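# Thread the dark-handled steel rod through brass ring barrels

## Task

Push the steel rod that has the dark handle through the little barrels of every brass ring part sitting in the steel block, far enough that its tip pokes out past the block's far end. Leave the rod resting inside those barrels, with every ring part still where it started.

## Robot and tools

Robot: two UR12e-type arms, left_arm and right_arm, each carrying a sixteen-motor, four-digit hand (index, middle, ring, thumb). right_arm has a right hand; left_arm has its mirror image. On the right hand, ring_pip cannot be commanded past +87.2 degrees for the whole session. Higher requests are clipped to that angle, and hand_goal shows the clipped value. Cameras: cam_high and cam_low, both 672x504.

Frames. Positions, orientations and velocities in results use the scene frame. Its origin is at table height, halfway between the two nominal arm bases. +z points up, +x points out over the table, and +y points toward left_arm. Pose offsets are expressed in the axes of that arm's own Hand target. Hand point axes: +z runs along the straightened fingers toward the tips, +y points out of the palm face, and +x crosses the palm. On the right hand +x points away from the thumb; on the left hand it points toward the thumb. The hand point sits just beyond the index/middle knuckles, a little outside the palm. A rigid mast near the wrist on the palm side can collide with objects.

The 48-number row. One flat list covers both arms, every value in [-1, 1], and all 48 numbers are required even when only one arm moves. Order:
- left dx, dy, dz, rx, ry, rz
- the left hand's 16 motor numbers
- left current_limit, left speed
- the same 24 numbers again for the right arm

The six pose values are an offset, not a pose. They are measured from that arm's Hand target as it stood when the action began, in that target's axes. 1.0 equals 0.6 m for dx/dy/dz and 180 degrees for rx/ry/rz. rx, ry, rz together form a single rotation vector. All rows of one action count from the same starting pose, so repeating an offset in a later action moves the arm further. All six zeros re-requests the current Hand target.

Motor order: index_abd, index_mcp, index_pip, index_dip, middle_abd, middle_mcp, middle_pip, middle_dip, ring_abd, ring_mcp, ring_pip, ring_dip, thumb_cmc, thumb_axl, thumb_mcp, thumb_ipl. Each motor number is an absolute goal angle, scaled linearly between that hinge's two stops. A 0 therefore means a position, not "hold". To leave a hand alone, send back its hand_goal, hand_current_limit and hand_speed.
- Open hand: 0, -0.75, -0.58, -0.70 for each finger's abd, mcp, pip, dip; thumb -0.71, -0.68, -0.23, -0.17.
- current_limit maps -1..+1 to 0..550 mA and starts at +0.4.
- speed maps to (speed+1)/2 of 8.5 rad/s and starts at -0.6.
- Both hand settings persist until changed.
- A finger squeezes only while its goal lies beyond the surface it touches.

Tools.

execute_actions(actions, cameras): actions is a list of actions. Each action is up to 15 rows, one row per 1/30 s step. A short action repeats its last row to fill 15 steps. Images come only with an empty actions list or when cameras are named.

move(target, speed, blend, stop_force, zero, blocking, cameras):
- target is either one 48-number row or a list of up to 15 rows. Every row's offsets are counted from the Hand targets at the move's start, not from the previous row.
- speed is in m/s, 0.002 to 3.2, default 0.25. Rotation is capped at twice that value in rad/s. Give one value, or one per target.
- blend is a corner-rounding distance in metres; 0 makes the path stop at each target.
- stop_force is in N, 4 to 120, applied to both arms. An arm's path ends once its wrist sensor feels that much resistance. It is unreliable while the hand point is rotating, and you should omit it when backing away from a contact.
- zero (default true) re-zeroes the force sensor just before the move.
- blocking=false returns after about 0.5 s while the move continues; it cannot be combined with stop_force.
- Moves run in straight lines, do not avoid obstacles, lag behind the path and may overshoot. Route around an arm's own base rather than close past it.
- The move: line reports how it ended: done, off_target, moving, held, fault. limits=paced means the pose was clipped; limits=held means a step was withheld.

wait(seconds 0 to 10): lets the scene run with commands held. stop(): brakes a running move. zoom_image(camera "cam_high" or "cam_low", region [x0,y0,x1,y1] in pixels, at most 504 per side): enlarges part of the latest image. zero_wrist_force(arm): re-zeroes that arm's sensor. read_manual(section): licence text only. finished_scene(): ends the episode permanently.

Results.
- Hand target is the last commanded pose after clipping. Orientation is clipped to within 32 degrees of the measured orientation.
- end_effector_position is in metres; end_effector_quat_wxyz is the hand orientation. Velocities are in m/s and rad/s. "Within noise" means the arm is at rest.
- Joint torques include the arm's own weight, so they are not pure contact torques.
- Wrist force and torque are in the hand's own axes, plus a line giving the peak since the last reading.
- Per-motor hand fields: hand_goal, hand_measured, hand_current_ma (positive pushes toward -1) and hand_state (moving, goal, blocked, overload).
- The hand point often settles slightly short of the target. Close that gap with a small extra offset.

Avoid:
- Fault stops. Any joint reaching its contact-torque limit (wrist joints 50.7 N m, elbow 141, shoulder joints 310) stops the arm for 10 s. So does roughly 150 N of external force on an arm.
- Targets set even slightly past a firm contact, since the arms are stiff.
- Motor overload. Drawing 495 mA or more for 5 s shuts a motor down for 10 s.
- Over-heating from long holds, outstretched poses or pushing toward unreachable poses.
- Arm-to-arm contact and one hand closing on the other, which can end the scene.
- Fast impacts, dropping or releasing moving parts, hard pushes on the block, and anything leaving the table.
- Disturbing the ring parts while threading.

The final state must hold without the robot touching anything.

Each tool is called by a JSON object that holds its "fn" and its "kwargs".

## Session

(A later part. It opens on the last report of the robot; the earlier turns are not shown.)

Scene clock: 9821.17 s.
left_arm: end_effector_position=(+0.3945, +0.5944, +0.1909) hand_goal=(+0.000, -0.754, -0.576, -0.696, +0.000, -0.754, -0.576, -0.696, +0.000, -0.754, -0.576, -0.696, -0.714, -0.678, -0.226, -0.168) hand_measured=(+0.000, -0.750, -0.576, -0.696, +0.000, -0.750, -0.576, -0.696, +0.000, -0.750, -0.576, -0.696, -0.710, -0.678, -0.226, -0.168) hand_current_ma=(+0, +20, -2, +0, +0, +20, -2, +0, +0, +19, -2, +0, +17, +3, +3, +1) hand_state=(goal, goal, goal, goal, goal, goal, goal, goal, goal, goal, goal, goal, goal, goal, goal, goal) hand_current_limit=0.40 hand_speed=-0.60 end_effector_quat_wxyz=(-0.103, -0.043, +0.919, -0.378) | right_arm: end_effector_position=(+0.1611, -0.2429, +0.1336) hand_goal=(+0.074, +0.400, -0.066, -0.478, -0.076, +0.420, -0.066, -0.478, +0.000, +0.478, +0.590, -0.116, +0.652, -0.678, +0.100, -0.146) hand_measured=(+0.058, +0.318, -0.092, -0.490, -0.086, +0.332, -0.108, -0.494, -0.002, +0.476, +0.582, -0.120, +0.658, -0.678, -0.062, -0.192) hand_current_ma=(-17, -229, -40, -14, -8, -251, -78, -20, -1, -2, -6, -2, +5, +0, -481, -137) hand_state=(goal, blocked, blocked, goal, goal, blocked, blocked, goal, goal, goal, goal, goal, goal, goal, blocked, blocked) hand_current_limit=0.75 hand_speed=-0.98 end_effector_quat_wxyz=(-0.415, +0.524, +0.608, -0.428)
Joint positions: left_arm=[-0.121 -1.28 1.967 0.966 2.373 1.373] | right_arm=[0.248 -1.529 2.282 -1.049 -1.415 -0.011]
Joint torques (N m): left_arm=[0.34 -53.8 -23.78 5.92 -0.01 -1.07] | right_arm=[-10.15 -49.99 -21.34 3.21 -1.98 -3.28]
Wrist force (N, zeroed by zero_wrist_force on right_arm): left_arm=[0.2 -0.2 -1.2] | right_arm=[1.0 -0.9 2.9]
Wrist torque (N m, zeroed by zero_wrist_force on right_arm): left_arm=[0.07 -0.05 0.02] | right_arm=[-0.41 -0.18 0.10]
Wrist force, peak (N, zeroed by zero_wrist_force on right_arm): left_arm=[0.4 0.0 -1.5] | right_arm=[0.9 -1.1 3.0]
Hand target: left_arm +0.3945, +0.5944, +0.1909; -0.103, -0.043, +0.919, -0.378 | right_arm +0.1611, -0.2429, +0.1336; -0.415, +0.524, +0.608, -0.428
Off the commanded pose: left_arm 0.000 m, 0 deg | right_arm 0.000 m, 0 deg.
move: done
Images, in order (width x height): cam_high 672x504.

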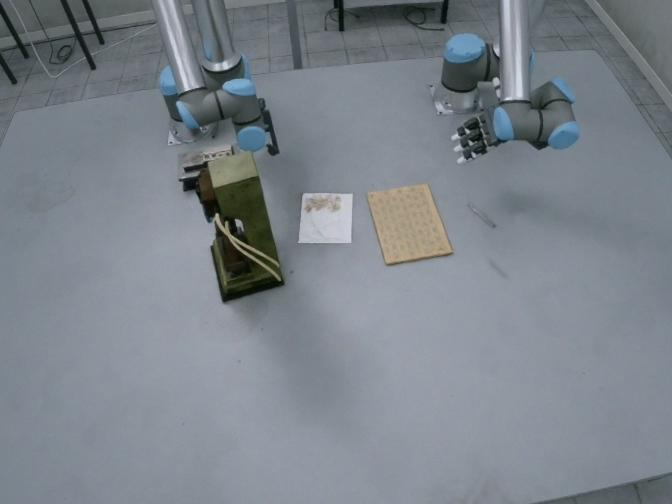

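{"fn": "move", "kwargs": {"target": [[0,0,0,0,0,0,0,-0.754,-0.576,-0.696,0,-0.754,-0.576,-0.696,0,-0.754,-0.576,-0.696,-0.714,-0.678,-0.226,-0.168,0.4,-0.6,0.0106,0.0008,-0.0009,0,0,0,0.075,0.40,-0.0657,-0.4783,-0.075,0.42,-0.0657,-0.4783,0,0.479,0.591,-0.116,0.653,-0.678,0.1,-0.146,0.75,-0.98],[0,0,0,0,0,0,0,-0.754,-0.576,-0.696,0,-0.754,-0.576,-0.696,0,-0.754,-0.576,-0.696,-0.714,-0.678,-0.226,-0.168,0.4,-0.6,0.0098,0.0031,-0.0088,0,0,0,0.075,0.40,-0.0657,-0.4783,-0.075,0.42,-0.0657,-0.4783,0,0.479,0.591,-0.116,0.653,-0.678,0.1,-0.146,0.75,-0.98]], "speed": 0.004, "stop_force": 4, "cameras": ["cam_high"]}}

{"fn": "zoom_image", "kwargs": {"camera": "cam_high", "region": [200, 144, 230, 160]}}

{"fn": "zoom_image", "kwargs": {"camera": "cam_high", "region": [222, 136, 252, 156]}}

Scene clock: 9842.10 s.
left_arm: end_effector_position=(+0.3945, +0.5944, +0.1909) hand_goal=(+0.000, -0.754, -0.576, -0.696, +0.000, -0.754, -0.576, -0.696, +0.000, -0.754, -0.576, -0.696, -0.714, -0.678, -0.226, -0.168) hand_measured=(+0.000, -0.750, -0.576, -0.696, +0.000, -0.750, -0.576, -0.696, +0.000, -0.750, -0.576, -0.696, -0.710, -0.678, -0.226, -0.168) hand_current_ma=(+0, +20, -2, +0, +0, +20, -2, +0, +0, +19, -2, +0, +17, +3, +3, +1) hand_state=(goal, goal, goal, goal, goal, goal, goal, goal, goal, goal, goal, goal, goal, goal, goal, goal) hand_current_limit=0.40 hand_speed=-0.60 end_effector_quat_wxyz=(-0.103, -0.043, +0.919, -0.378) | right_arm: end_effector_position=(+0.1661, -0.2365, +0.1336) hand_goal=(+0.074, +0.400, -0.066, -0.478, -0.076, +0.420, -0.066, -0.478, +0.000, +0.478, +0.590, -0.116, +0.652, -0.678, +0.100, -0.146) hand_measured=(+0.056, +0.318, -0.092, -0.490, -0.086, +0.332, -0.108, -0.494, -0.002, +0.476, +0.582, -0.120, +0.658, -0.678, -0.062, -0.192) hand_current_ma=(-17, -228, -40, -14, -8, -251, -78, -20, -1, -2, -6, -2, +5, +0, -481, -137) hand_state=(goal, blocked, blocked, goal, goal, blocked, blocked, goal, goal, goal, goal, goal, goal, goal, blocked, blocked) hand_current_limit=0.75 hand_speed=-0.98 end_effector_quat_wxyz=(-0.415, +0.524, +0.608, -0.428)
Joint positions: left_arm=[-0.121 -1.28 1.967 0.966 2.373 1.373] | right_arm=[0.258 -1.516 2.269 -1.049 -1.405 -0.008]
Joint torques (N m): left_arm=[-1.01 -54.6 -23.79 5.86 -0.01 -0.49] | right_arm=[-11.05 -24.9 -34.64 3.28 -1.97 -3.49]
Wrist force (N, zeroed by zero_wrist_force on right_arm): left_arm=[0.3 0.0 -1.0] | right_arm=[0.9 -1.2 2.4]
Wrist torque (N m, zeroed by zero_wrist_force on right_arm): left_arm=[0.08 -0.05 0.02] | right_arm=[-0.40 -0.17 -0.05]
Wrist force, peak (N, zeroed by zero_wrist_force on right_arm): left_arm=[0.2 -0.2 -1.5] | right_arm=[1.2 -1.3 3.0]
Hand target: left_arm +0.3945, +0.5944, +0.1909; -0.103, -0.043, +0.919, -0.378 | right_arm +0.1661, -0.2365, +0.1336; -0.415, +0.524, +0.608, -0.428
Off the commanded pose: left_arm 0.000 m, 0 deg | right_arm 0.000 m, 0 deg.
move: done
Images, in order (width x height): cam_high 672x504.

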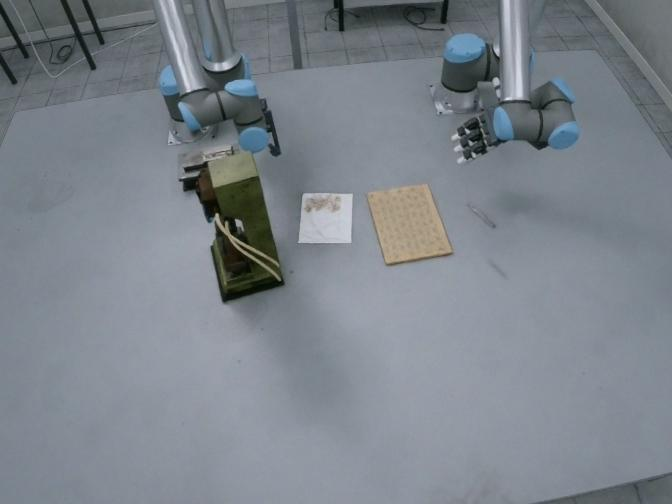

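Scaled by 16.800.

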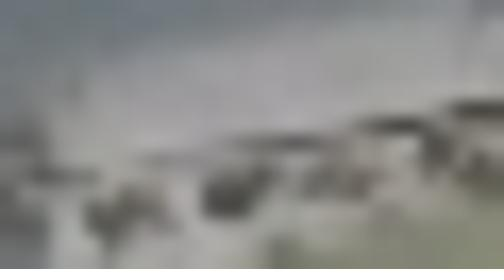

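Scaled by 16.800.

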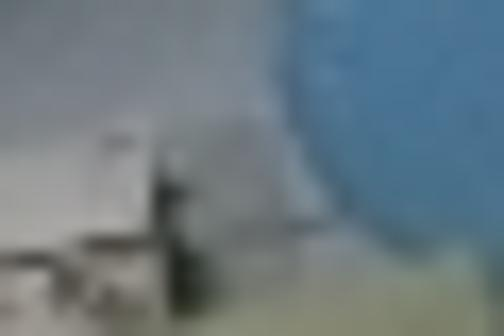

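{"fn": "move", "kwargs": {"target": [[0,0,0,0,0,0,0,-0.754,-0.576,-0.696,0,-0.754,-0.576,-0.696,0,-0.754,-0.576,-0.696,-0.714,-0.678,-0.226,-0.168,0.4,-0.6,-0.0033,-0.0003,0.0003,0,0,0,0.075,0.40,-0.0657,-0.4783,-0.075,0.42,-0.0657,-0.4783,0,0.479,0.591,-0.116,0.653,-0.678,0.1,-0.146,0.75,-0.98]], "speed": 0.004, "stop_force": 4, "cameras": ["cam_high"]}}

{"fn": "zoom_image", "kwargs": {"camera": "cam_high", "region": [200, 144, 230, 160]}}

{"fn": "move", "kwargs": {"target": [[0,0,0,0,0,0,0,-0.754,-0.576,-0.696,0,-0.754,-0.576,-0.696,0,-0.754,-0.576,-0.696,-0.714,-0.678,-0.226,-0.168,0.4,-0.6,0.0005,-0.0014,0.0048,0,0,0,0.075,0.40,-0.0657,-0.4783,-0.075,0.42,-0.0657,-0.4783,0,0.479,0.591,-0.116,0.653,-0.678,0.1,-0.146,0.75,-0.98]], "speed": 0.004, "stop_force": 4, "cameras": ["cam_high"]}}

{"fn": "zoom_image", "kwargs": {"camera": "cam_high", "region": [200, 144, 230, 160]}}

{"fn": "move", "kwargs": {"target": [[0,0,0,0,0,0,0,-0.754,-0.576,-0.696,0,-0.754,-0.576,-0.696,0,-0.754,-0.576,-0.696,-0.714,-0.678,-0.226,-0.168,0.4,-0.6,0.0005,-0.0014,0.0048,0,0,0,0.075,0.40,-0.0657,-0.4783,-0.075,0.42,-0.0657,-0.4783,0,0.479,0.591,-0.116,0.653,-0.678,0.1,-0.146,0.75,-0.98]], "speed": 0.004, "stop_force": 4, "cameras": ["cam_high"]}}

{"fn": "zoom_image", "kwargs": {"camera": "cam_high", "region": [200, 144, 230, 160]}}

Scene clock: 9856.57 s.
left_arm: end_effector_position=(+0.3945, +0.5944, +0.1909) hand_goal=(+0.000, -0.754, -0.576, -0.696, +0.000, -0.754, -0.576, -0.696, +0.000, -0.754, -0.576, -0.696, -0.714, -0.678, -0.226, -0.168) hand_measured=(+0.000, -0.750, -0.576, -0.696, +0.000, -0.750, -0.576, -0.696, +0.000, -0.750, -0.576, -0.696, -0.710, -0.678, -0.226, -0.168) hand_current_ma=(+0, +20, -2, +0, +0, +20, -2, +0, +0, +19, -2, +0, +17, +3, +3, +1) hand_state=(goal, goal, goal, goal, goal, goal, goal, goal, goal, goal, goal, goal, goal, goal, goal, goal) hand_current_limit=0.40 hand_speed=-0.60 end_effector_quat_wxyz=(-0.103, -0.043, +0.919, -0.378) | right_arm: end_effector_position=(+0.1661, -0.2385, +0.1336) hand_goal=(+0.074, +0.400, -0.066, -0.478, -0.076, +0.420, -0.066, -0.478, +0.000, +0.478, +0.590, -0.116, +0.652, -0.678, +0.100, -0.146) hand_measured=(+0.056, +0.318, -0.092, -0.490, -0.086, +0.332, -0.108, -0.494, -0.002, +0.476, +0.582, -0.120, +0.658, -0.678, -0.062, -0.192) hand_current_ma=(-17, -228, -40, -14, -8, -251, -78, -20, -1, -2, -6, -2, +5, +0, -481, -137) hand_state=(goal, blocked, blocked, goal, goal, blocked, blocked, goal, goal, goal, goal, goal, goal, goal, blocked, blocked) hand_current_limit=0.75 hand_speed=-0.98 end_effector_quat_wxyz=(-0.415, +0.524, +0.608, -0.428)
Joint positions: left_arm=[-0.121 -1.28 1.967 0.966 2.373 1.373] | right_arm=[0.254 -1.518 2.271 -1.049 -1.409 -0.009]
Joint torques (N m): left_arm=[-0.07 -52.05 -24.08 5.76 -0.05 -0.67] | right_arm=[-10.19 -50.35 -21 3.33 -2.24 -3.25]
Wrist force (N, zeroed by zero_wrist_force on right_arm): left_arm=[0.2 -0.1 -1.1] | right_arm=[0.8 -1.2 2.8]
Wrist torque (N m, zeroed by zero_wrist_force on right_arm): left_arm=[0.09 -0.05 0.02] | right_arm=[-0.43 -0.16 0.07]
Wrist force, peak (N, zeroed by zero_wrist_force on right_arm): left_arm=[0.3 0.0 -1.5] | right_arm=[1.2 -1.5 2.9]
Hand target: left_arm +0.3945, +0.5944, +0.1909; -0.103, -0.043, +0.919, -0.378 | right_arm +0.1661, -0.2385, +0.1336; -0.415, +0.524, +0.608, -0.428
Off the commanded pose: left_arm 0.000 m, 0 deg | right_arm 0.000 m, 0 deg.
move: done
Images, in order (width x height): cam_high 672x504.

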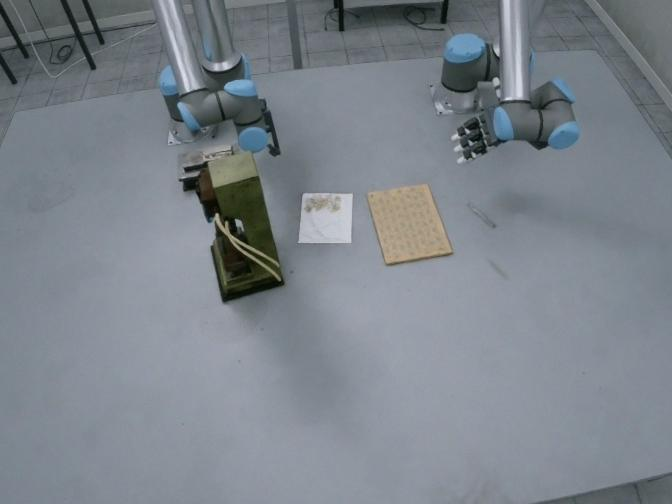

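Scaled by 16.800.

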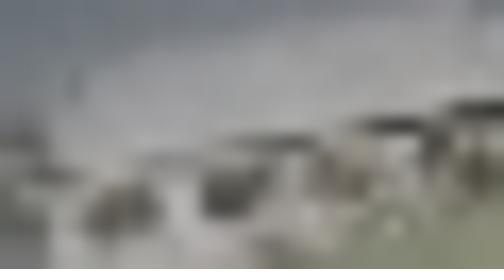

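Scene clock: 9858.13 s.
left_arm: end_effector_position=(+0.3945, +0.5944, +0.1909) hand_goal=(+0.000, -0.754, -0.576, -0.696, +0.000, -0.754, -0.576, -0.696, +0.000, -0.754, -0.576, -0.696, -0.714, -0.678, -0.226, -0.168) hand_measured=(+0.000, -0.750, -0.576, -0.696, +0.000, -0.750, -0.576, -0.696, +0.000, -0.750, -0.576, -0.696, -0.710, -0.678, -0.226, -0.168) hand_current_ma=(+0, +20, -2, +0, +0, +20, -2, +0, +0, +19, -2, +0, +17, +3, +3, +1) hand_state=(goal, goal, goal, goal, goal, goal, goal, goal, goal, goal, goal, goal, goal, goal, goal, goal) hand_current_limit=0.40 hand_speed=-0.60 end_effector_quat_wxyz=(-0.103, -0.043, +0.919, -0.378) | right_arm: end_effector_position=(+0.1631, -0.2385, +0.1336) hand_goal=(+0.074, +0.400, -0.066, -0.478, -0.076, +0.420, -0.066, -0.478, +0.000, +0.478, +0.590, -0.116, +0.652, -0.678, +0.100, -0.146) hand_measured=(+0.058, +0.318, -0.092, -0.490, -0.086, +0.332, -0.108, -0.494, -0.002, +0.476, +0.582, -0.120, +0.658, -0.678, -0.062, -0.192) hand_current_ma=(-17, -228, -40, -14, -8, -251, -78, -20, -1, -2, -6, -2, +5, +0, -481, -137) hand_state=(goal, blocked, blocked, goal, goal, blocked, blocked, goal, goal, goal, goal, goal, goal, goal, blocked, blocked) hand_current_limit=0.75 hand_speed=-0.98 end_effector_quat_wxyz=(-0.415, +0.524, +0.608, -0.428)
Joint positions: left_arm=[-0.121 -1.28 1.967 0.966 2.373 1.373] | right_arm=[0.256 -1.522 2.275 -1.049 -1.407 -0.008]
Joint torques (N m): left_arm=[0.93 -53.95 -25.08 5.96 0.19 -0.92] | right_arm=[12.08 -51.29 -21.11 -2.05 1.71 3.92]
Wrist force (N, zeroed by zero_wrist_force on right_arm): left_arm=[0.2 0.0 -1.2] | right_arm=[0.7 -1.3 2.5]
Wrist torque (N m, zeroed by zero_wrist_force on right_arm): left_arm=[0.09 -0.05 0.02] | right_arm=[-0.43 -0.15 -0.04]
Wrist force, peak (N, zeroed by zero_wrist_force on right_arm): left_arm=[0.1 -0.1 -1.4] | right_arm=[1.0 -0.9 3.1]
Hand target: left_arm +0.3945, +0.5944, +0.1909; -0.103, -0.043, +0.919, -0.378 | right_arm +0.1631, -0.2385, +0.1336; -0.415, +0.524, +0.608, -0.428
Off the commanded pose: left_arm 0.000 m, 0 deg | right_arm 0.000 m, 0 deg.
move: done
Images, in order (width x height): cam_high 672x504.

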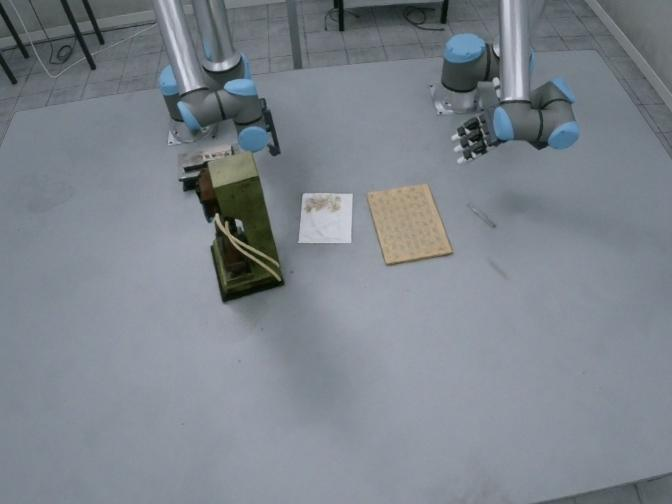

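Scaled by 16.800.

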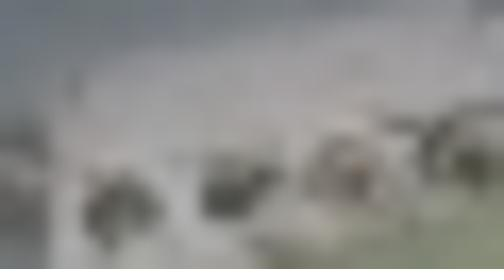

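Scene clock: 9859.70 s.
left_arm: end_effector_position=(+0.3945, +0.5944, +0.1909) hand_goal=(+0.000, -0.754, -0.576, -0.696, +0.000, -0.754, -0.576, -0.696, +0.000, -0.754, -0.576, -0.696, -0.714, -0.678, -0.226, -0.168) hand_measured=(+0.000, -0.750, -0.576, -0.696, +0.000, -0.750, -0.576, -0.696, +0.000, -0.750, -0.576, -0.696, -0.710, -0.678, -0.226, -0.168) hand_current_ma=(+0, +20, -2, +0, +0, +20, -2, +0, +0, +19, -2, +0, +17, +3, +3, +1) hand_state=(goal, goal, goal, goal, goal, goal, goal, goal, goal, goal, goal, goal, goal, goal, goal, goal) hand_current_limit=0.40 hand_speed=-0.60 end_effector_quat_wxyz=(-0.103, -0.043, +0.919, -0.378) | right_arm: end_effector_position=(+0.1600, -0.2385, +0.1336) hand_goal=(+0.074, +0.400, -0.066, -0.478, -0.076, +0.420, -0.066, -0.478, +0.000, +0.478, +0.590, -0.116, +0.652, -0.678, +0.100, -0.146) hand_measured=(+0.058, +0.318, -0.092, -0.490, -0.086, +0.332, -0.108, -0.494, -0.002, +0.476, +0.582, -0.120, +0.660, -0.678, -0.062, -0.192) hand_current_ma=(-16, -227, -40, -14, -8, -251, -78, -20, -1, -2, -6, -2, +6, +0, -481, -138) hand_state=(goal, blocked, blocked, goal, goal, blocked, blocked, goal, goal, goal, goal, goal, goal, goal, blocked, blocked) hand_current_limit=0.75 hand_speed=-0.98 end_effector_quat_wxyz=(-0.415, +0.524, +0.608, -0.428)
Joint positions: left_arm=[-0.121 -1.28 1.967 0.966 2.373 1.373] | right_arm=[0.257 -1.526 2.28 -1.05 -1.406 -0.008]
Joint torques (N m): left_arm=[-0.03 -52.88 -23.39 5.82 -0.05 -1.17] | right_arm=[10.93 -50.49 -21.17 -1.92 1.65 3.85]
Wrist force (N, zeroed by zero_wrist_force on right_arm): left_arm=[0.5 0.0 -1.0] | right_arm=[0.9 -1.0 2.3]
Wrist torque (N m, zeroed by zero_wrist_force on right_arm): left_arm=[0.09 -0.08 0.04] | right_arm=[-0.39 -0.17 -0.18]
Wrist force, peak (N, zeroed by zero_wrist_force on right_arm): left_arm=[0.3 0.0 -1.4] | right_arm=[1.2 -1.4 2.7]
Hand target: left_arm +0.3945, +0.5944, +0.1909; -0.103, -0.043, +0.919, -0.378 | right_arm +0.1600, -0.2385, +0.1336; -0.415, +0.524, +0.608, -0.428
Off the commanded pose: left_arm 0.000 m, 0 deg | right_arm 0.000 m, 0 deg.
move: done
Images, in order (width x height): cam_high 672x504.

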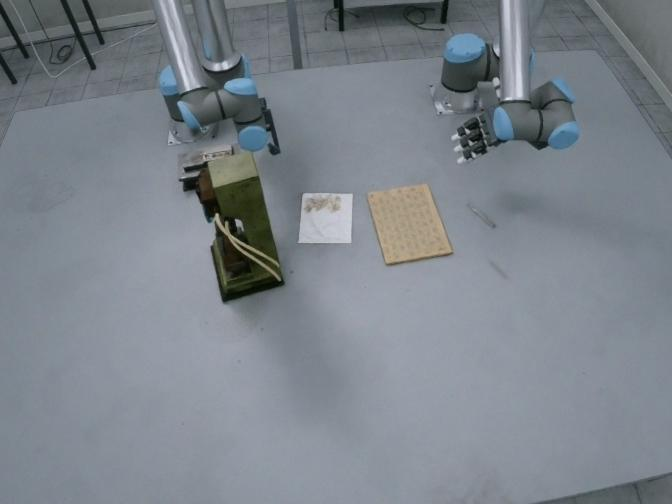

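Scaled by 16.800.

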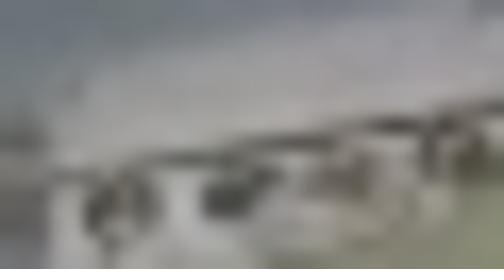

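{"fn": "move", "kwargs": {"target": [[0,0,0,0,0,0,0,-0.754,-0.576,-0.696,0,-0.754,-0.576,-0.696,0,-0.754,-0.576,-0.696,-0.714,-0.678,-0.226,-0.168,0.4,-0.6,0.0047,0.0018,-0.0025,0,0,0,0.075,0.40,-0.0657,-0.4783,-0.075,0.42,-0.0657,-0.4783,0,0.479,0.591,-0.116,0.653,-0.678,0.1,-0.146,0.75,-0.98],[0,0,0,0,0,0,0,-0.754,-0.576,-0.696,0,-0.754,-0.576,-0.696,0,-0.754,-0.576,-0.696,-0.714,-0.678,-0.226,-0.168,0.4,-0.6,-0.0053,0.0012,-0.0018,0,0,0,0.075,0.40,-0.0657,-0.4783,-0.075,0.42,-0.0657,-0.4783,0,0.479,0.591,-0.116,0.653,-0.678,0.1,-0.146,0.75,-0.98],[0,0,0,0,0,0,0,-0.754,-0.576,-0.696,0,-0.754,-0.576,-0.696,0,-0.754,-0.576,-0.696,-0.714,-0.678,-0.226,-0.168,0.4,-0.6,0.0048,0.0013,-0.001,0,0,0,0.075,0.40,-0.0657,-0.4783,-0.075,0.42,-0.0657,-0.4783,0,0.479,0.591,-0.116,0.653,-0.678,0.1,-0.146,0.75,-0.98],[0,0,0,0,0,0,0,-0.754,-0.576,-0.696,0,-0.754,-0.576,-0.696,0,-0.754,-0.576,-0.696,-0.714,-0.678,-0.226,-0.168,0.4,-0.6,-0.0002,0.001,-0.0006,0,0,0,0.075,0.40,-0.0657,-0.4783,-0.075,0.42,-0.0657,-0.4783,0,0.479,0.591,-0.116,0.653,-0.678,0.1,-0.146,0.75,-0.98]], "speed": 0.006, "blend": [0.0005, 0.0005, 0.0005, 0], "cameras": ["cam_high", "cam_low"]}}

{"fn": "zoom_image", "kwargs": {"camera": "cam_high", "region": [200, 144, 230, 160]}}

{"fn": "zoom_image", "kwargs": {"camera": "cam_low", "region": [255, 150, 315, 200]}}

Scene clock: 9908.80 s.
left_arm: end_effector_position=(+0.3945, +0.5944, +0.1909) hand_goal=(+0.000, -0.754, -0.576, -0.696, +0.000, -0.754, -0.576, -0.696, +0.000, -0.754, -0.576, -0.696, -0.714, -0.678, -0.226, -0.168) hand_measured=(+0.000, -0.750, -0.576, -0.696, +0.000, -0.750, -0.576, -0.696, +0.000, -0.750, -0.576, -0.696, -0.710, -0.678, -0.226, -0.168) hand_current_ma=(+0, +20, -2, +0, +0, +20, -2, +0, +0, +19, -2, +0, +17, +3, +3, +1) hand_state=(goal, goal, goal, goal, goal, goal, goal, goal, goal, goal, goal, goal, goal, goal, goal, goal) hand_current_limit=0.40 hand_speed=-0.60 end_effector_quat_wxyz=(-0.103, -0.043, +0.919, -0.378) | right_arm: end_effector_position=(+0.1606, -0.2384, +0.1331) hand_goal=(+0.074, +0.400, -0.066, -0.478, -0.076, +0.420, -0.066, -0.478, +0.000, +0.478, +0.590, -0.116, +0.652, -0.678, +0.100, -0.146) hand_measured=(+0.058, +0.318, -0.092, -0.490, -0.086, +0.332, -0.108, -0.494, -0.002, +0.476, +0.582, -0.120, +0.660, -0.678, -0.062, -0.192) hand_current_ma=(-16, -225, -40, -14, -8, -251, -78, -20, -1, -2, -6, -2, +6, +0, -481, -139) hand_state=(goal, blocked, blocked, goal, goal, blocked, blocked, goal, goal, goal, goal, goal, goal, goal, blocked, blocked) hand_current_limit=0.75 hand_speed=-0.98 end_effector_quat_wxyz=(-0.415, +0.524, +0.608, -0.428)
Joint positions: left_arm=[-0.121 -1.28 1.967 0.966 2.373 1.373] | right_arm=[0.257 -1.525 2.279 -1.051 -1.406 -0.008]
Joint torques (N m): left_arm=[-1.46 -54.49 -23.4 5.88 -0.43 -0.69] | right_arm=[-11.02 -49.99 -20.23 -2.18 -1.45 -3.27]
Wrist force (N, zeroed by zero_wrist_force on right_arm): left_arm=[0.1 -0.1 -1.2] | right_arm=[0.8 -1.2 2.4]
Wrist torque (N m, zeroed by zero_wrist_force on right_arm): left_arm=[0.08 -0.03 0.01] | right_arm=[-0.41 -0.17 0.10]
Wrist force, peak (N, zeroed by zero_wrist_force on right_arm): left_arm=[0.1 -0.2 -1.5] | right_arm=[1.0 -1.4 2.9]
Hand target: left_arm +0.3945, +0.5944, +0.1909; -0.103, -0.043, +0.919, -0.378 | right_arm +0.1606, -0.2385, +0.1331; -0.415, +0.524, +0.608, -0.428
Off the commanded pose: left_arm 0.000 m, 0 deg | right_arm 0.000 m, 0 deg.
move: done

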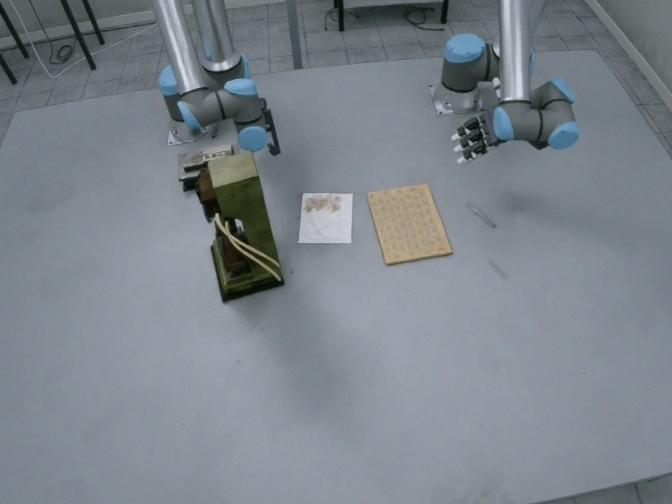

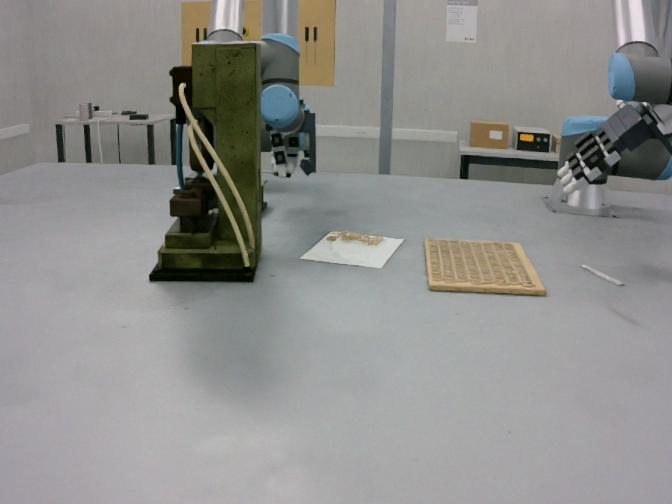

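Scaled by 16.800.

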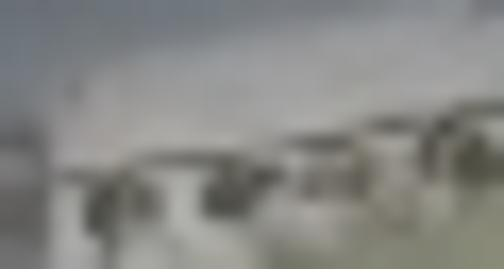

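Scaled by 8.400.

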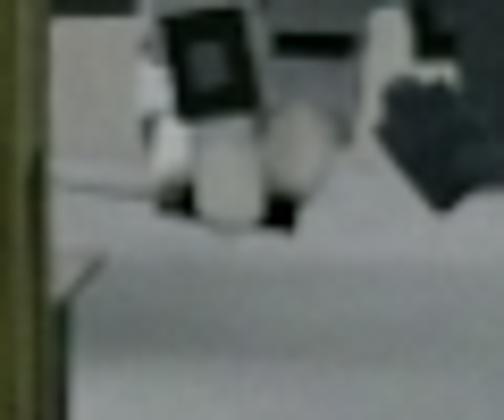

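{"fn": "zoom_image", "kwargs": {"camera": "cam_high", "region": [224, 140, 248, 156]}}

{"fn": "zoom_image", "kwargs": {"camera": "cam_low", "region": [258, 162, 298, 186]}}

{"fn": "zoom_image", "kwargs": {"camera": "cam_high", "region": [192, 144, 216, 160]}}

Scaled by 21.000.

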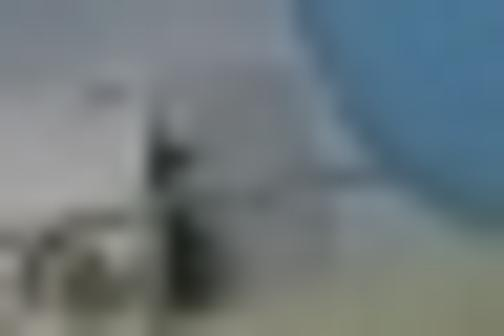

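Scaled by 12.600.

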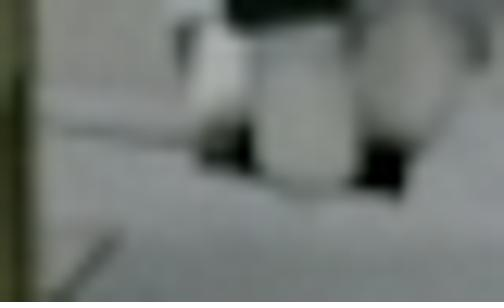

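Scaled by 21.000.

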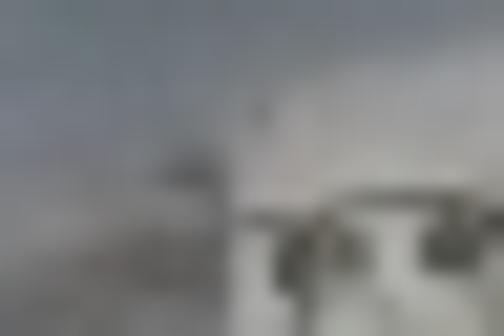

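{"fn": "move", "kwargs": {"target": [[0,0,0,0,0,0,0,-0.754,-0.576,-0.696,0,-0.754,-0.576,-0.696,0,-0.754,-0.576,-0.696,-0.714,-0.678,-0.226,-0.168,0.4,-0.6,0.0036,-0.0637,-0.0192,0,0,0,0.075,0.40,-0.0657,-0.4783,-0.075,0.42,-0.0657,-0.4783,0,0.479,0.591,-0.116,0.653,-0.678,0.1,-0.146,0.75,-0.98],[0,0,0,0,0,0,0,-0.754,-0.576,-0.696,0,-0.754,-0.576,-0.696,0,-0.754,-0.576,-0.696,-0.714,-0.678,-0.226,-0.168,0.4,-0.6,0.2457,-0.0295,-0.0692,0,0,0,0.075,0.40,-0.0657,-0.4783,-0.075,0.42,-0.0657,-0.4783,0,0.479,0.591,-0.116,0.653,-0.678,0.1,-0.146,0.75,-0.98]], "speed": [0.03, 0.05], "blend": [0.008, 0], "cameras": ["cam_high", "cam_low"]}}

{"fn": "zoom_image", "kwargs": {"camera": "cam_low", "region": [260, 130, 350, 190]}}

{"fn": "zoom_image", "kwargs": {"camera": "cam_high", "region": [235, 120, 305, 165]}}

Scene clock: 10002.17 s.
left_arm: end_effector_position=(+0.3945, +0.5944, +0.1909) hand_goal=(+0.000, -0.754, -0.576, -0.696, +0.000, -0.754, -0.576, -0.696, +0.000, -0.754, -0.576, -0.696, -0.714, -0.678, -0.226, -0.168) hand_measured=(+0.000, -0.750, -0.576, -0.696, +0.000, -0.750, -0.576, -0.696, +0.000, -0.750, -0.576, -0.696, -0.710, -0.678, -0.226, -0.168) hand_current_ma=(+0, +20, -2, +0, +0, +20, -2, +0, +0, +19, -2, +0, +17, +3, +3, +1) hand_state=(goal, goal, goal, goal, goal, goal, goal, goal, goal, goal, goal, goal, goal, goal, goal, goal) hand_current_limit=0.40 hand_speed=-0.60 end_effector_quat_wxyz=(-0.103, -0.043, +0.919, -0.378) | right_arm: end_effector_position=(+0.1796, -0.0903, +0.1702) hand_goal=(+0.074, +0.400, -0.066, -0.478, -0.076, +0.420, -0.066, -0.478, +0.000, +0.478, +0.590, -0.116, +0.652, -0.678, +0.100, -0.146) hand_measured=(+0.058, +0.318, -0.094, -0.492, -0.084, +0.332, -0.108, -0.494, -0.002, +0.476, +0.582, -0.120, +0.658, -0.678, -0.062, -0.192) hand_current_ma=(-16, -225, -45, -17, -6, -251, -78, -20, -1, -2, -6, -2, +6, +0, -481, -139) hand_state=(goal, blocked, blocked, goal, goal, blocked, blocked, goal, goal, goal, goal, goal, goal, goal, blocked, blocked) hand_current_limit=0.75 hand_speed=-0.98 end_effector_quat_wxyz=(-0.415, +0.524, +0.608, -0.428) end_effector_velocity=(+0.000, +0.003, +0.000) end_effector_angular_velocity=(+0.000, -0.001, +0.002)
Joint positions: left_arm=[-0.121 -1.28 1.967 0.966 2.373 1.373] | right_arm=[0.5 -1.4 2.052 -0.97 -1.174 0.068]
Joint velocities: left_arm=[within noise] | right_arm=[0.005 0.003 -0.004 0 0.003 0.001]
Joint torques (N m): left_arm=[-0.83 -52.99 -24.58 6.02 -0.02 -0.67] | right_arm=[10.32 -38.88 -37.28 3.11 1.96 3.76]
Wrist force (N, zeroed by zero_wrist_force on right_arm): left_arm=[0.2 -0.3 -1.0] | right_arm=[1.5 -0.8 2.6]
Wrist torque (N m, zeroed by zero_wrist_force on right_arm): left_arm=[0.05 -0.04 0.02] | right_arm=[-0.37 -0.21 -0.19]
Wrist force, peak (N, zeroed by zero_wrist_force on right_arm): left_arm=[0.3 -0.2 -1.5] | right_arm=[1.0 -0.9 3.2]
Hand target: left_arm +0.3945, +0.5944, +0.1909; -0.103, -0.043, +0.919, -0.378 | right_arm +0.1797, -0.0901, +0.1702; -0.415, +0.524, +0.608, -0.428
Off the commanded pose: left_arm 0.000 m, 0 deg | right_arm 0.000 m, 0 deg.
move: done

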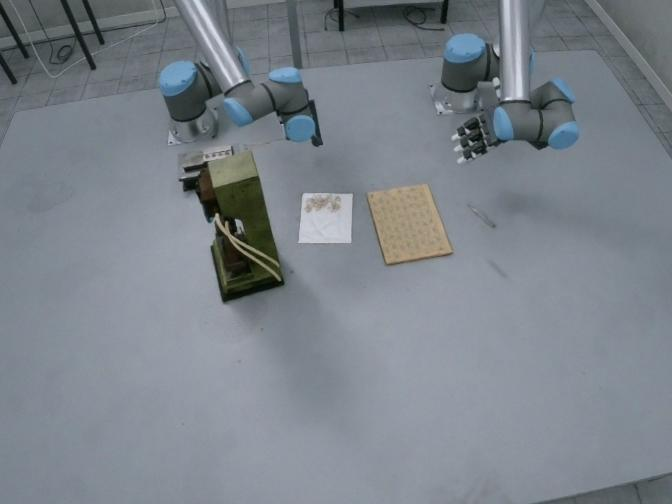

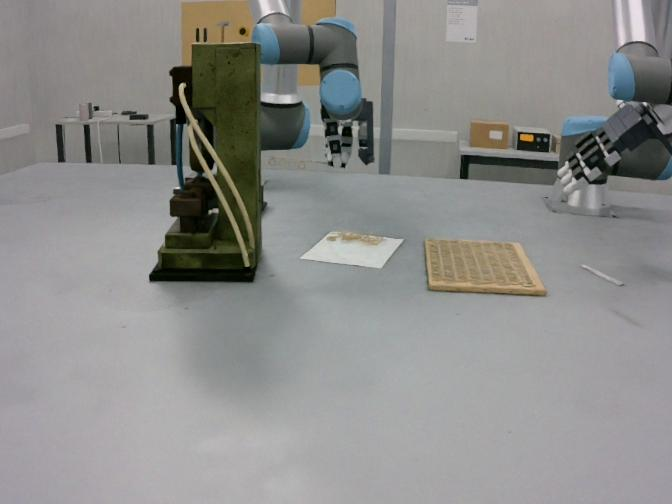

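Scaled by 5.600.

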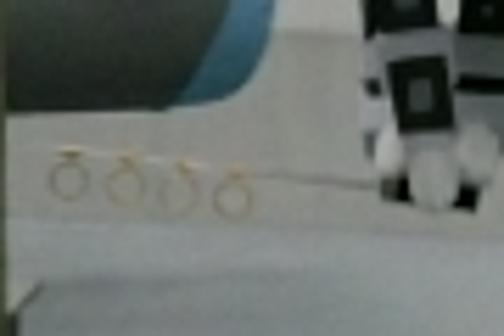

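Scaled by 7.200.

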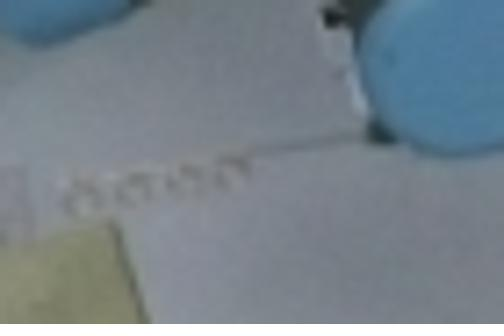

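{"fn": "move", "kwargs": {"target": [[0,0,0,0,0,0,0,-0.754,-0.576,-0.696,0,-0.754,-0.576,-0.696,0,-0.754,-0.576,-0.696,-0.714,-0.678,-0.226,-0.168,0.4,-0.6,-0.0485,-0.033,-0.0138,-0.0014,0.0478,-0.0262,0.075,0.40,-0.0657,-0.4783,-0.075,0.42,-0.0657,-0.4783,0,0.479,0.591,-0.116,0.653,-0.678,0.1,-0.146,0.75,-0.98],[0,0,0,0,0,0,0,-0.754,-0.576,-0.696,0,-0.754,-0.576,-0.696,0,-0.754,-0.576,-0.696,-0.714,-0.678,-0.226,-0.168,0.4,-0.6,-0.2175,0.0005,0.0045,-0.0014,0.0478,-0.0262,0.075,0.40,-0.0657,-0.4783,-0.075,0.42,-0.0657,-0.4783,0,0.479,0.591,-0.116,0.653,-0.678,0.1,-0.146,0.75,-0.98]], "speed": [0.05, 0.05], "blend": [0.01, 0], "cameras": ["cam_high", "cam_low"]}}

{"fn": "zoom_image", "kwargs": {"camera": "cam_low", "region": [258, 145, 308, 185]}}

{"fn": "zoom_image", "kwargs": {"camera": "cam_high", "region": [194, 138, 250, 166]}}

Scene clock: 10096.07 s.
left_arm: end_effector_position=(+0.3945, +0.5944, +0.1909) hand_goal=(+0.000, -0.754, -0.576, -0.696, +0.000, -0.754, -0.576, -0.696, +0.000, -0.754, -0.576, -0.696, -0.714, -0.678, -0.226, -0.168) hand_measured=(+0.000, -0.750, -0.576, -0.696, +0.000, -0.750, -0.576, -0.696, +0.000, -0.750, -0.576, -0.696, -0.710, -0.678, -0.226, -0.168) hand_current_ma=(+0, +20, -2, +0, +0, +20, -2, +0, +0, +19, -3, +0, +17, +3, +3, +1) hand_state=(goal, goal, goal, goal, goal, goal, goal, goal, goal, goal, goal, goal, goal, goal, goal, goal) hand_current_limit=0.40 hand_speed=-0.60 end_effector_quat_wxyz=(-0.103, -0.043, +0.919, -0.378) | right_arm: end_effector_position=(+0.1909, -0.2197, +0.1619) hand_goal=(+0.074, +0.400, -0.066, -0.478, -0.076, +0.420, -0.066, -0.478, +0.000, +0.478, +0.590, -0.116, +0.652, -0.678, +0.100, -0.146) hand_measured=(+0.058, +0.318, -0.094, -0.492, -0.084, +0.332, -0.108, -0.494, -0.002, +0.476, +0.582, -0.120, +0.658, -0.678, -0.062, -0.192) hand_current_ma=(-16, -225, -45, -17, -6, -251, -78, -20, -1, -2, -6, -2, +6, +0, -481, -139) hand_state=(goal, blocked, blocked, goal, goal, blocked, blocked, goal, goal, goal, goal, goal, goal, goal, blocked, blocked) hand_current_limit=0.75 hand_speed=-0.98 end_effector_quat_wxyz=(-0.476, +0.530, +0.597, -0.369)
Joint positions: left_arm=[-0.121 -1.28 1.967 0.966 2.373 1.373] | right_arm=[0.191 -1.536 2.227 -0.978 -1.319 -0.111]
Joint torques (N m): left_arm=[2 -52.84 -23.76 5.86 0.02 -0.99] | right_arm=[-8.98 -51.62 -23.25 -2.16 -1.76 -3.34]
Wrist force (N, zeroed by zero_wrist_force on right_arm): left_arm=[0.3 0.2 -1.2] | right_arm=[0.8 -0.5 3.1]
Wrist torque (N m, zeroed by zero_wrist_force on right_arm): left_arm=[0.12 -0.06 0.02] | right_arm=[-0.38 -0.14 0.13]
Wrist force, peak (N, zeroed by zero_wrist_force on right_arm): left_arm=[0.3 -0.1 -1.6] | right_arm=[1.6 -0.8 3.2]
Hand target: left_arm +0.3945, +0.5944, +0.1909; -0.103, -0.043, +0.919, -0.378 | right_arm +0.1909, -0.2199, +0.1619; -0.476, +0.530, +0.597, -0.369
Off the commanded pose: left_arm 0.000 m, 0 deg | right_arm 0.000 m, 0 deg.
move: done

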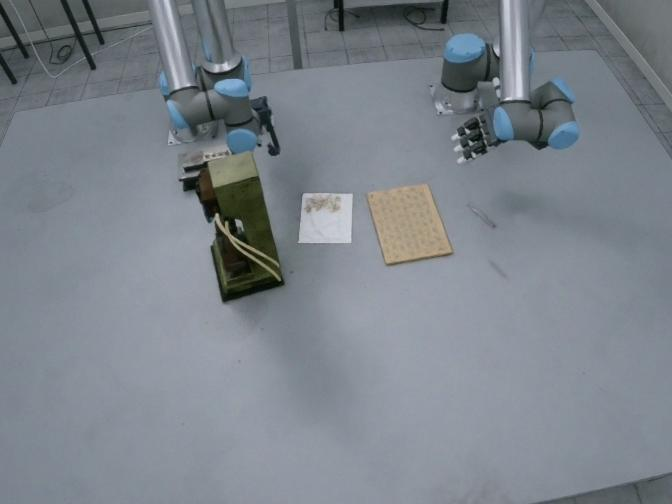

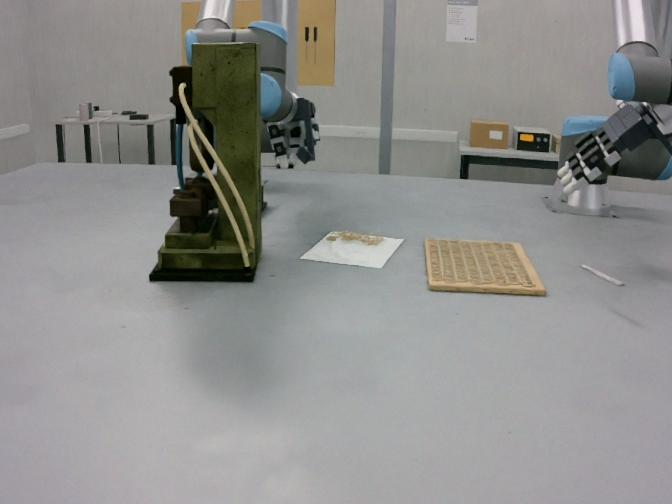

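Scaled by 10.080.

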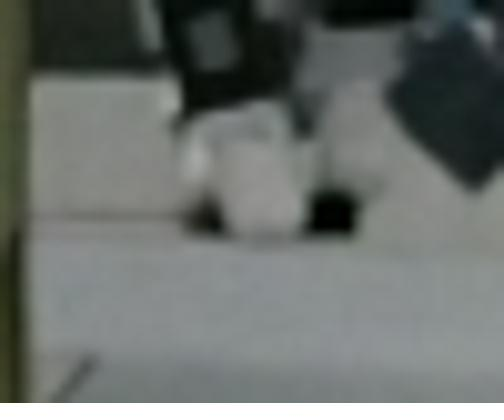

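Scaled by 9.000.

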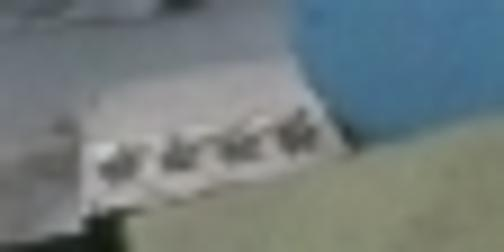

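{"fn": "zoom_image", "kwargs": {"camera": "cam_high", "region": [196, 140, 236, 164]}}

Scaled by 12.600.

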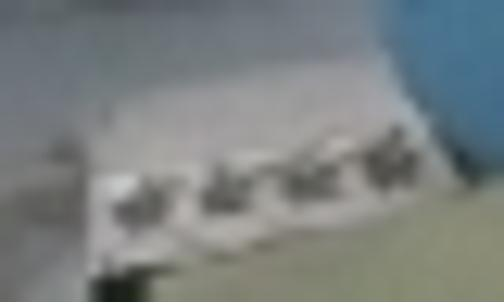

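{"fn": "move", "kwargs": {"target": [[0,0,0,0,0,0,0,-0.754,-0.576,-0.696,0,-0.754,-0.576,-0.696,0,-0.754,-0.576,-0.696,-0.714,-0.678,-0.226,-0.168,0.4,-0.6,-0.0022,0.0055,0.019,0,0,0,0.075,0.40,-0.0657,-0.4783,-0.075,0.42,-0.0657,-0.4783,0,0.479,0.591,-0.116,0.653,-0.678,0.1,-0.146,0.75,-0.98],[0,0,0,0,0,0,0,-0.754,-0.576,-0.696,0,-0.754,-0.576,-0.696,0,-0.754,-0.576,-0.696,-0.714,-0.678,-0.226,-0.168,0.4,-0.6,-0.0032,0.0067,0.0297,0,0,0,0.075,0.40,-0.0657,-0.4783,-0.075,0.42,-0.0657,-0.4783,0,0.479,0.591,-0.116,0.653,-0.678,0.1,-0.146,0.75,-0.98],[0,0,0,0,0,0,0,-0.754,-0.576,-0.696,0,-0.754,-0.576,-0.696,0,-0.754,-0.576,-0.696,-0.714,-0.678,-0.226,-0.168,0.4,-0.6,-0.0043,0.0093,0.0408,0,0,0,0.075,0.40,-0.0657,-0.4783,-0.075,0.42,-0.0657,-0.4783,0,0.479,0.591,-0.116,0.653,-0.678,0.1,-0.146,0.75,-0.98],[0,0,0,0,0,0,0,-0.754,-0.576,-0.696,0,-0.754,-0.576,-0.696,0,-0.754,-0.576,-0.696,-0.714,-0.678,-0.226,-0.168,0.4,-0.6,-0.0057,0.0138,0.049,0,0,0,0.075,0.40,-0.0657,-0.4783,-0.075,0.42,-0.0657,-0.4783,0,0.479,0.591,-0.116,0.653,-0.678,0.1,-0.146,0.75,-0.98]], "speed": 0.015, "blend": [0.002, 0.002, 0.002, 0], "cameras": ["cam_high", "cam_low"]}}

{"fn": "zoom_image", "kwargs": {"camera": "cam_low", "region": [258, 150, 308, 190]}}

{"fn": "zoom_image", "kwargs": {"camera": "cam_high", "region": [196, 140, 236, 164]}}

Scene clock: 10130.97 s.
left_arm: end_effector_position=(+0.3945, +0.5944, +0.1909) hand_goal=(+0.000, -0.754, -0.576, -0.696, +0.000, -0.754, -0.576, -0.696, +0.000, -0.754, -0.576, -0.696, -0.714, -0.678, -0.226, -0.168) hand_measured=(+0.000, -0.750, -0.576, -0.696, +0.000, -0.750, -0.576, -0.696, +0.000, -0.750, -0.576, -0.696, -0.710, -0.678, -0.226, -0.168) hand_current_ma=(+0, +20, -2, +0, +0, +20, -2, +0, +0, +19, -2, +0, +17, +3, +3, +1) hand_state=(goal, goal, goal, goal, goal, goal, goal, goal, goal, goal, goal, goal, goal, goal, goal, goal) hand_current_limit=0.40 hand_speed=-0.60 end_effector_quat_wxyz=(-0.103, -0.043, +0.919, -0.378) | right_arm: end_effector_position=(+0.1650, -0.2200, +0.1454) hand_goal=(+0.074, +0.400, -0.066, -0.478, -0.076, +0.420, -0.066, -0.478, +0.000, +0.478, +0.590, -0.116, +0.652, -0.678, +0.100, -0.146) hand_measured=(+0.030, +0.368, -0.076, -0.482, -0.068, +0.390, -0.084, -0.480, -0.002, +0.476, +0.582, -0.120, +0.674, -0.672, -0.022, -0.190) hand_current_ma=(-70, -57, -10, -3, +6, -51, -21, -2, -1, -2, -6, -2, +31, +5, -411, -128) hand_state=(blocked, blocked, goal, goal, goal, blocked, goal, goal, goal, goal, goal, goal, blocked, goal, moving, blocked) hand_current_limit=0.75 hand_speed=-0.98 end_effector_quat_wxyz=(-0.476, +0.530, +0.597, -0.369)
Joint positions: left_arm=[-0.121 -1.28 1.967 0.966 2.373 1.373] | right_arm=[0.201 -1.551 2.28 -1.018 -1.31 -0.108]
Joint torques (N m): left_arm=[-1.53 -54.04 -24.32 5.71 0.17 -0.72] | right_arm=[12.4 -49.6 -22.15 -2.02 1.9 3.76]
Wrist force (N, zeroed by zero_wrist_force on right_arm): left_arm=[0.1 -0.1 -0.9] | right_arm=[0.9 -1.1 2.8]
Wrist torque (N m, zeroed by zero_wrist_force on right_arm): left_arm=[0.07 -0.03 0.00] | right_arm=[-0.42 -0.13 -0.19]
Wrist force, peak (N, zeroed by zero_wrist_force on right_arm): left_arm=[0.0 0.1 -1.5] | right_arm=[0.9 -1.5 3.4]
Hand target: left_arm +0.3945, +0.5944, +0.1909; -0.103, -0.043, +0.919, -0.378 | right_arm +0.1650, -0.2200, +0.1454; -0.476, +0.530, +0.597, -0.369
Off the commanded pose: left_arm 0.000 m, 0 deg | right_arm 0.000 m, 0 deg.
move: done

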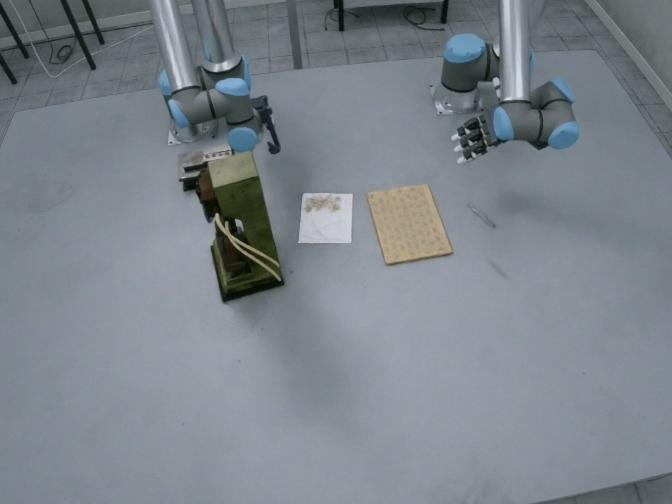

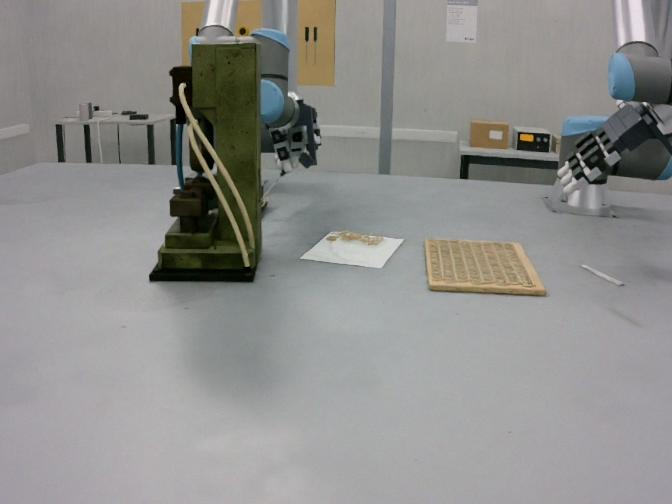

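Scaled by 10.080.

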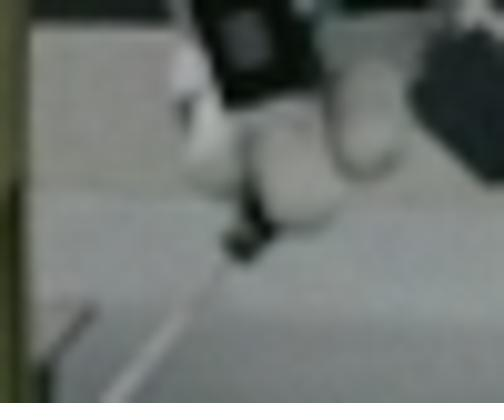

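Scaled by 12.600.

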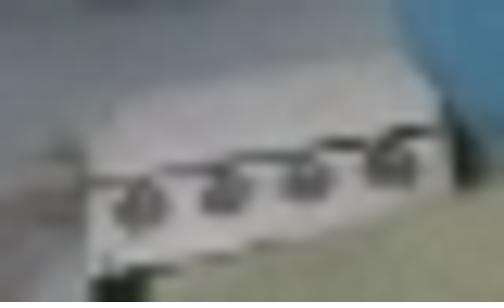

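{"fn": "wait", "kwargs": {"seconds": 0.1, "cameras": ["cam_high", "cam_low"]}}

{"fn": "zoom_image", "kwargs": {"camera": "cam_low", "region": [255, 150, 315, 220]}}

{"fn": "zoom_image", "kwargs": {"camera": "cam_high", "region": [215, 120, 285, 180]}}

Scene clock: 10141.30 s.
left_arm: end_effector_position=(+0.3945, +0.5944, +0.1909) hand_goal=(+0.000, -0.754, -0.576, -0.696, +0.000, -0.754, -0.576, -0.696, +0.000, -0.754, -0.576, -0.696, -0.714, -0.678, -0.226, -0.168) hand_measured=(+0.000, -0.750, -0.576, -0.696, +0.000, -0.750, -0.576, -0.696, +0.000, -0.750, -0.576, -0.696, -0.710, -0.678, -0.226, -0.168) hand_current_ma=(+0, +20, -2, +0, +0, +20, -2, +0, +0, +19, -2, +0, +17, +3, +3, +1) hand_state=(goal, goal, goal, goal, goal, goal, goal, goal, goal, goal, goal, goal, goal, goal, goal, goal) hand_current_limit=0.40 hand_speed=-0.60 end_effector_quat_wxyz=(-0.103, -0.043, +0.919, -0.378) | right_arm: end_effector_position=(+0.1650, -0.2200, +0.1454) hand_goal=(+0.074, +0.400, -0.066, -0.478, -0.076, +0.420, -0.066, -0.478, +0.000, +0.478, +0.590, -0.116, +0.652, -0.678, +0.100, -0.146) hand_measured=(+0.030, +0.368, -0.076, -0.482, -0.068, +0.390, -0.084, -0.480, -0.002, +0.476, +0.582, -0.120, +0.674, -0.672, -0.020, -0.190) hand_current_ma=(-70, -57, -9, -3, +6, -52, -21, -2, -1, -2, -6, -2, +31, +5, -481, -128) hand_state=(blocked, blocked, goal, goal, goal, blocked, goal, goal, goal, goal, goal, goal, blocked, goal, blocked, blocked) hand_current_limit=0.75 hand_speed=-0.98 end_effector_quat_wxyz=(-0.476, +0.530, +0.597, -0.369)
Joint positions: left_arm=[-0.121 -1.28 1.967 0.966 2.373 1.373] | right_arm=[0.201 -1.551 2.281 -1.018 -1.31 -0.108]
Joint torques (N m): left_arm=[-0.6 -53.88 -22.89 5.81 -0.53 -0.86] | right_arm=[13.25 -49.7 -22.24 -2.12 1.65 3.81]
Wrist force (N, zeroed by zero_wrist_force on right_arm): left_arm=[0.2 -0.3 -1.1] | right_arm=[0.5 -1.1 3.1]
Wrist torque (N m, zeroed by zero_wrist_force on right_arm): left_arm=[0.04 -0.05 0.03] | right_arm=[-0.43 -0.07 -0.22]
Wrist force, peak (N, zeroed by zero_wrist_force on right_arm): left_arm=[0.2 -0.2 -1.6] | right_arm=[1.0 -1.4 3.5]
Hand target: left_arm +0.3945, +0.5944, +0.1909; -0.103, -0.043, +0.919, -0.378 | right_arm +0.1650, -0.2200, +0.1454; -0.476, +0.530, +0.597, -0.369
Off the commanded pose: left_arm 0.000 m, 0 deg | right_arm 0.000 m, 0 deg.
wait: 0.10 s; at rest from the start

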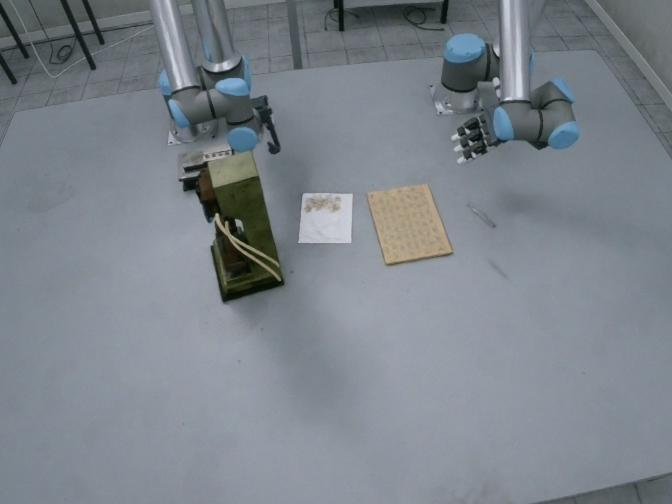

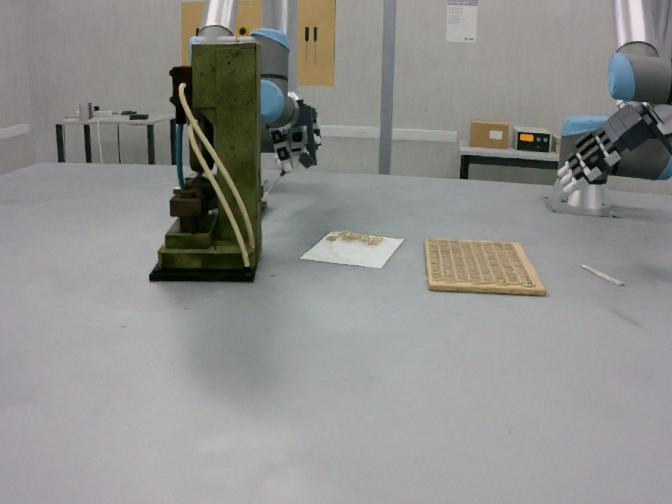

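Scaled by 7.200.

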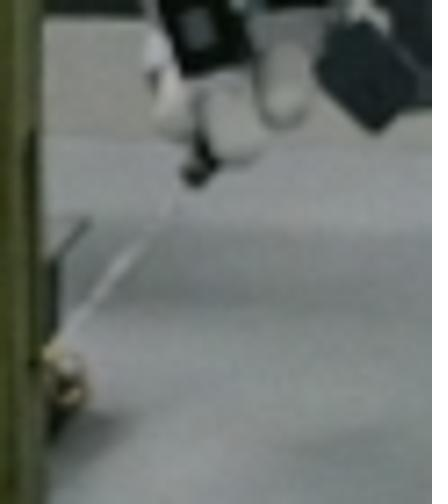

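Scaled by 7.200.

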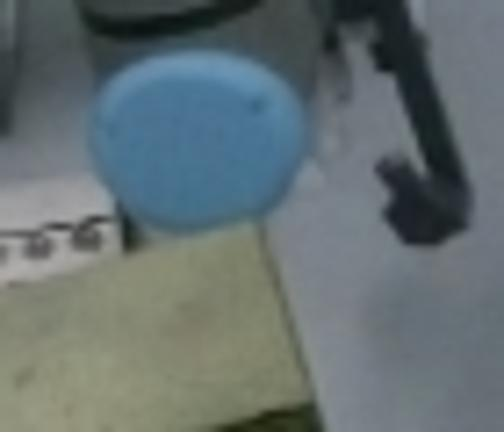

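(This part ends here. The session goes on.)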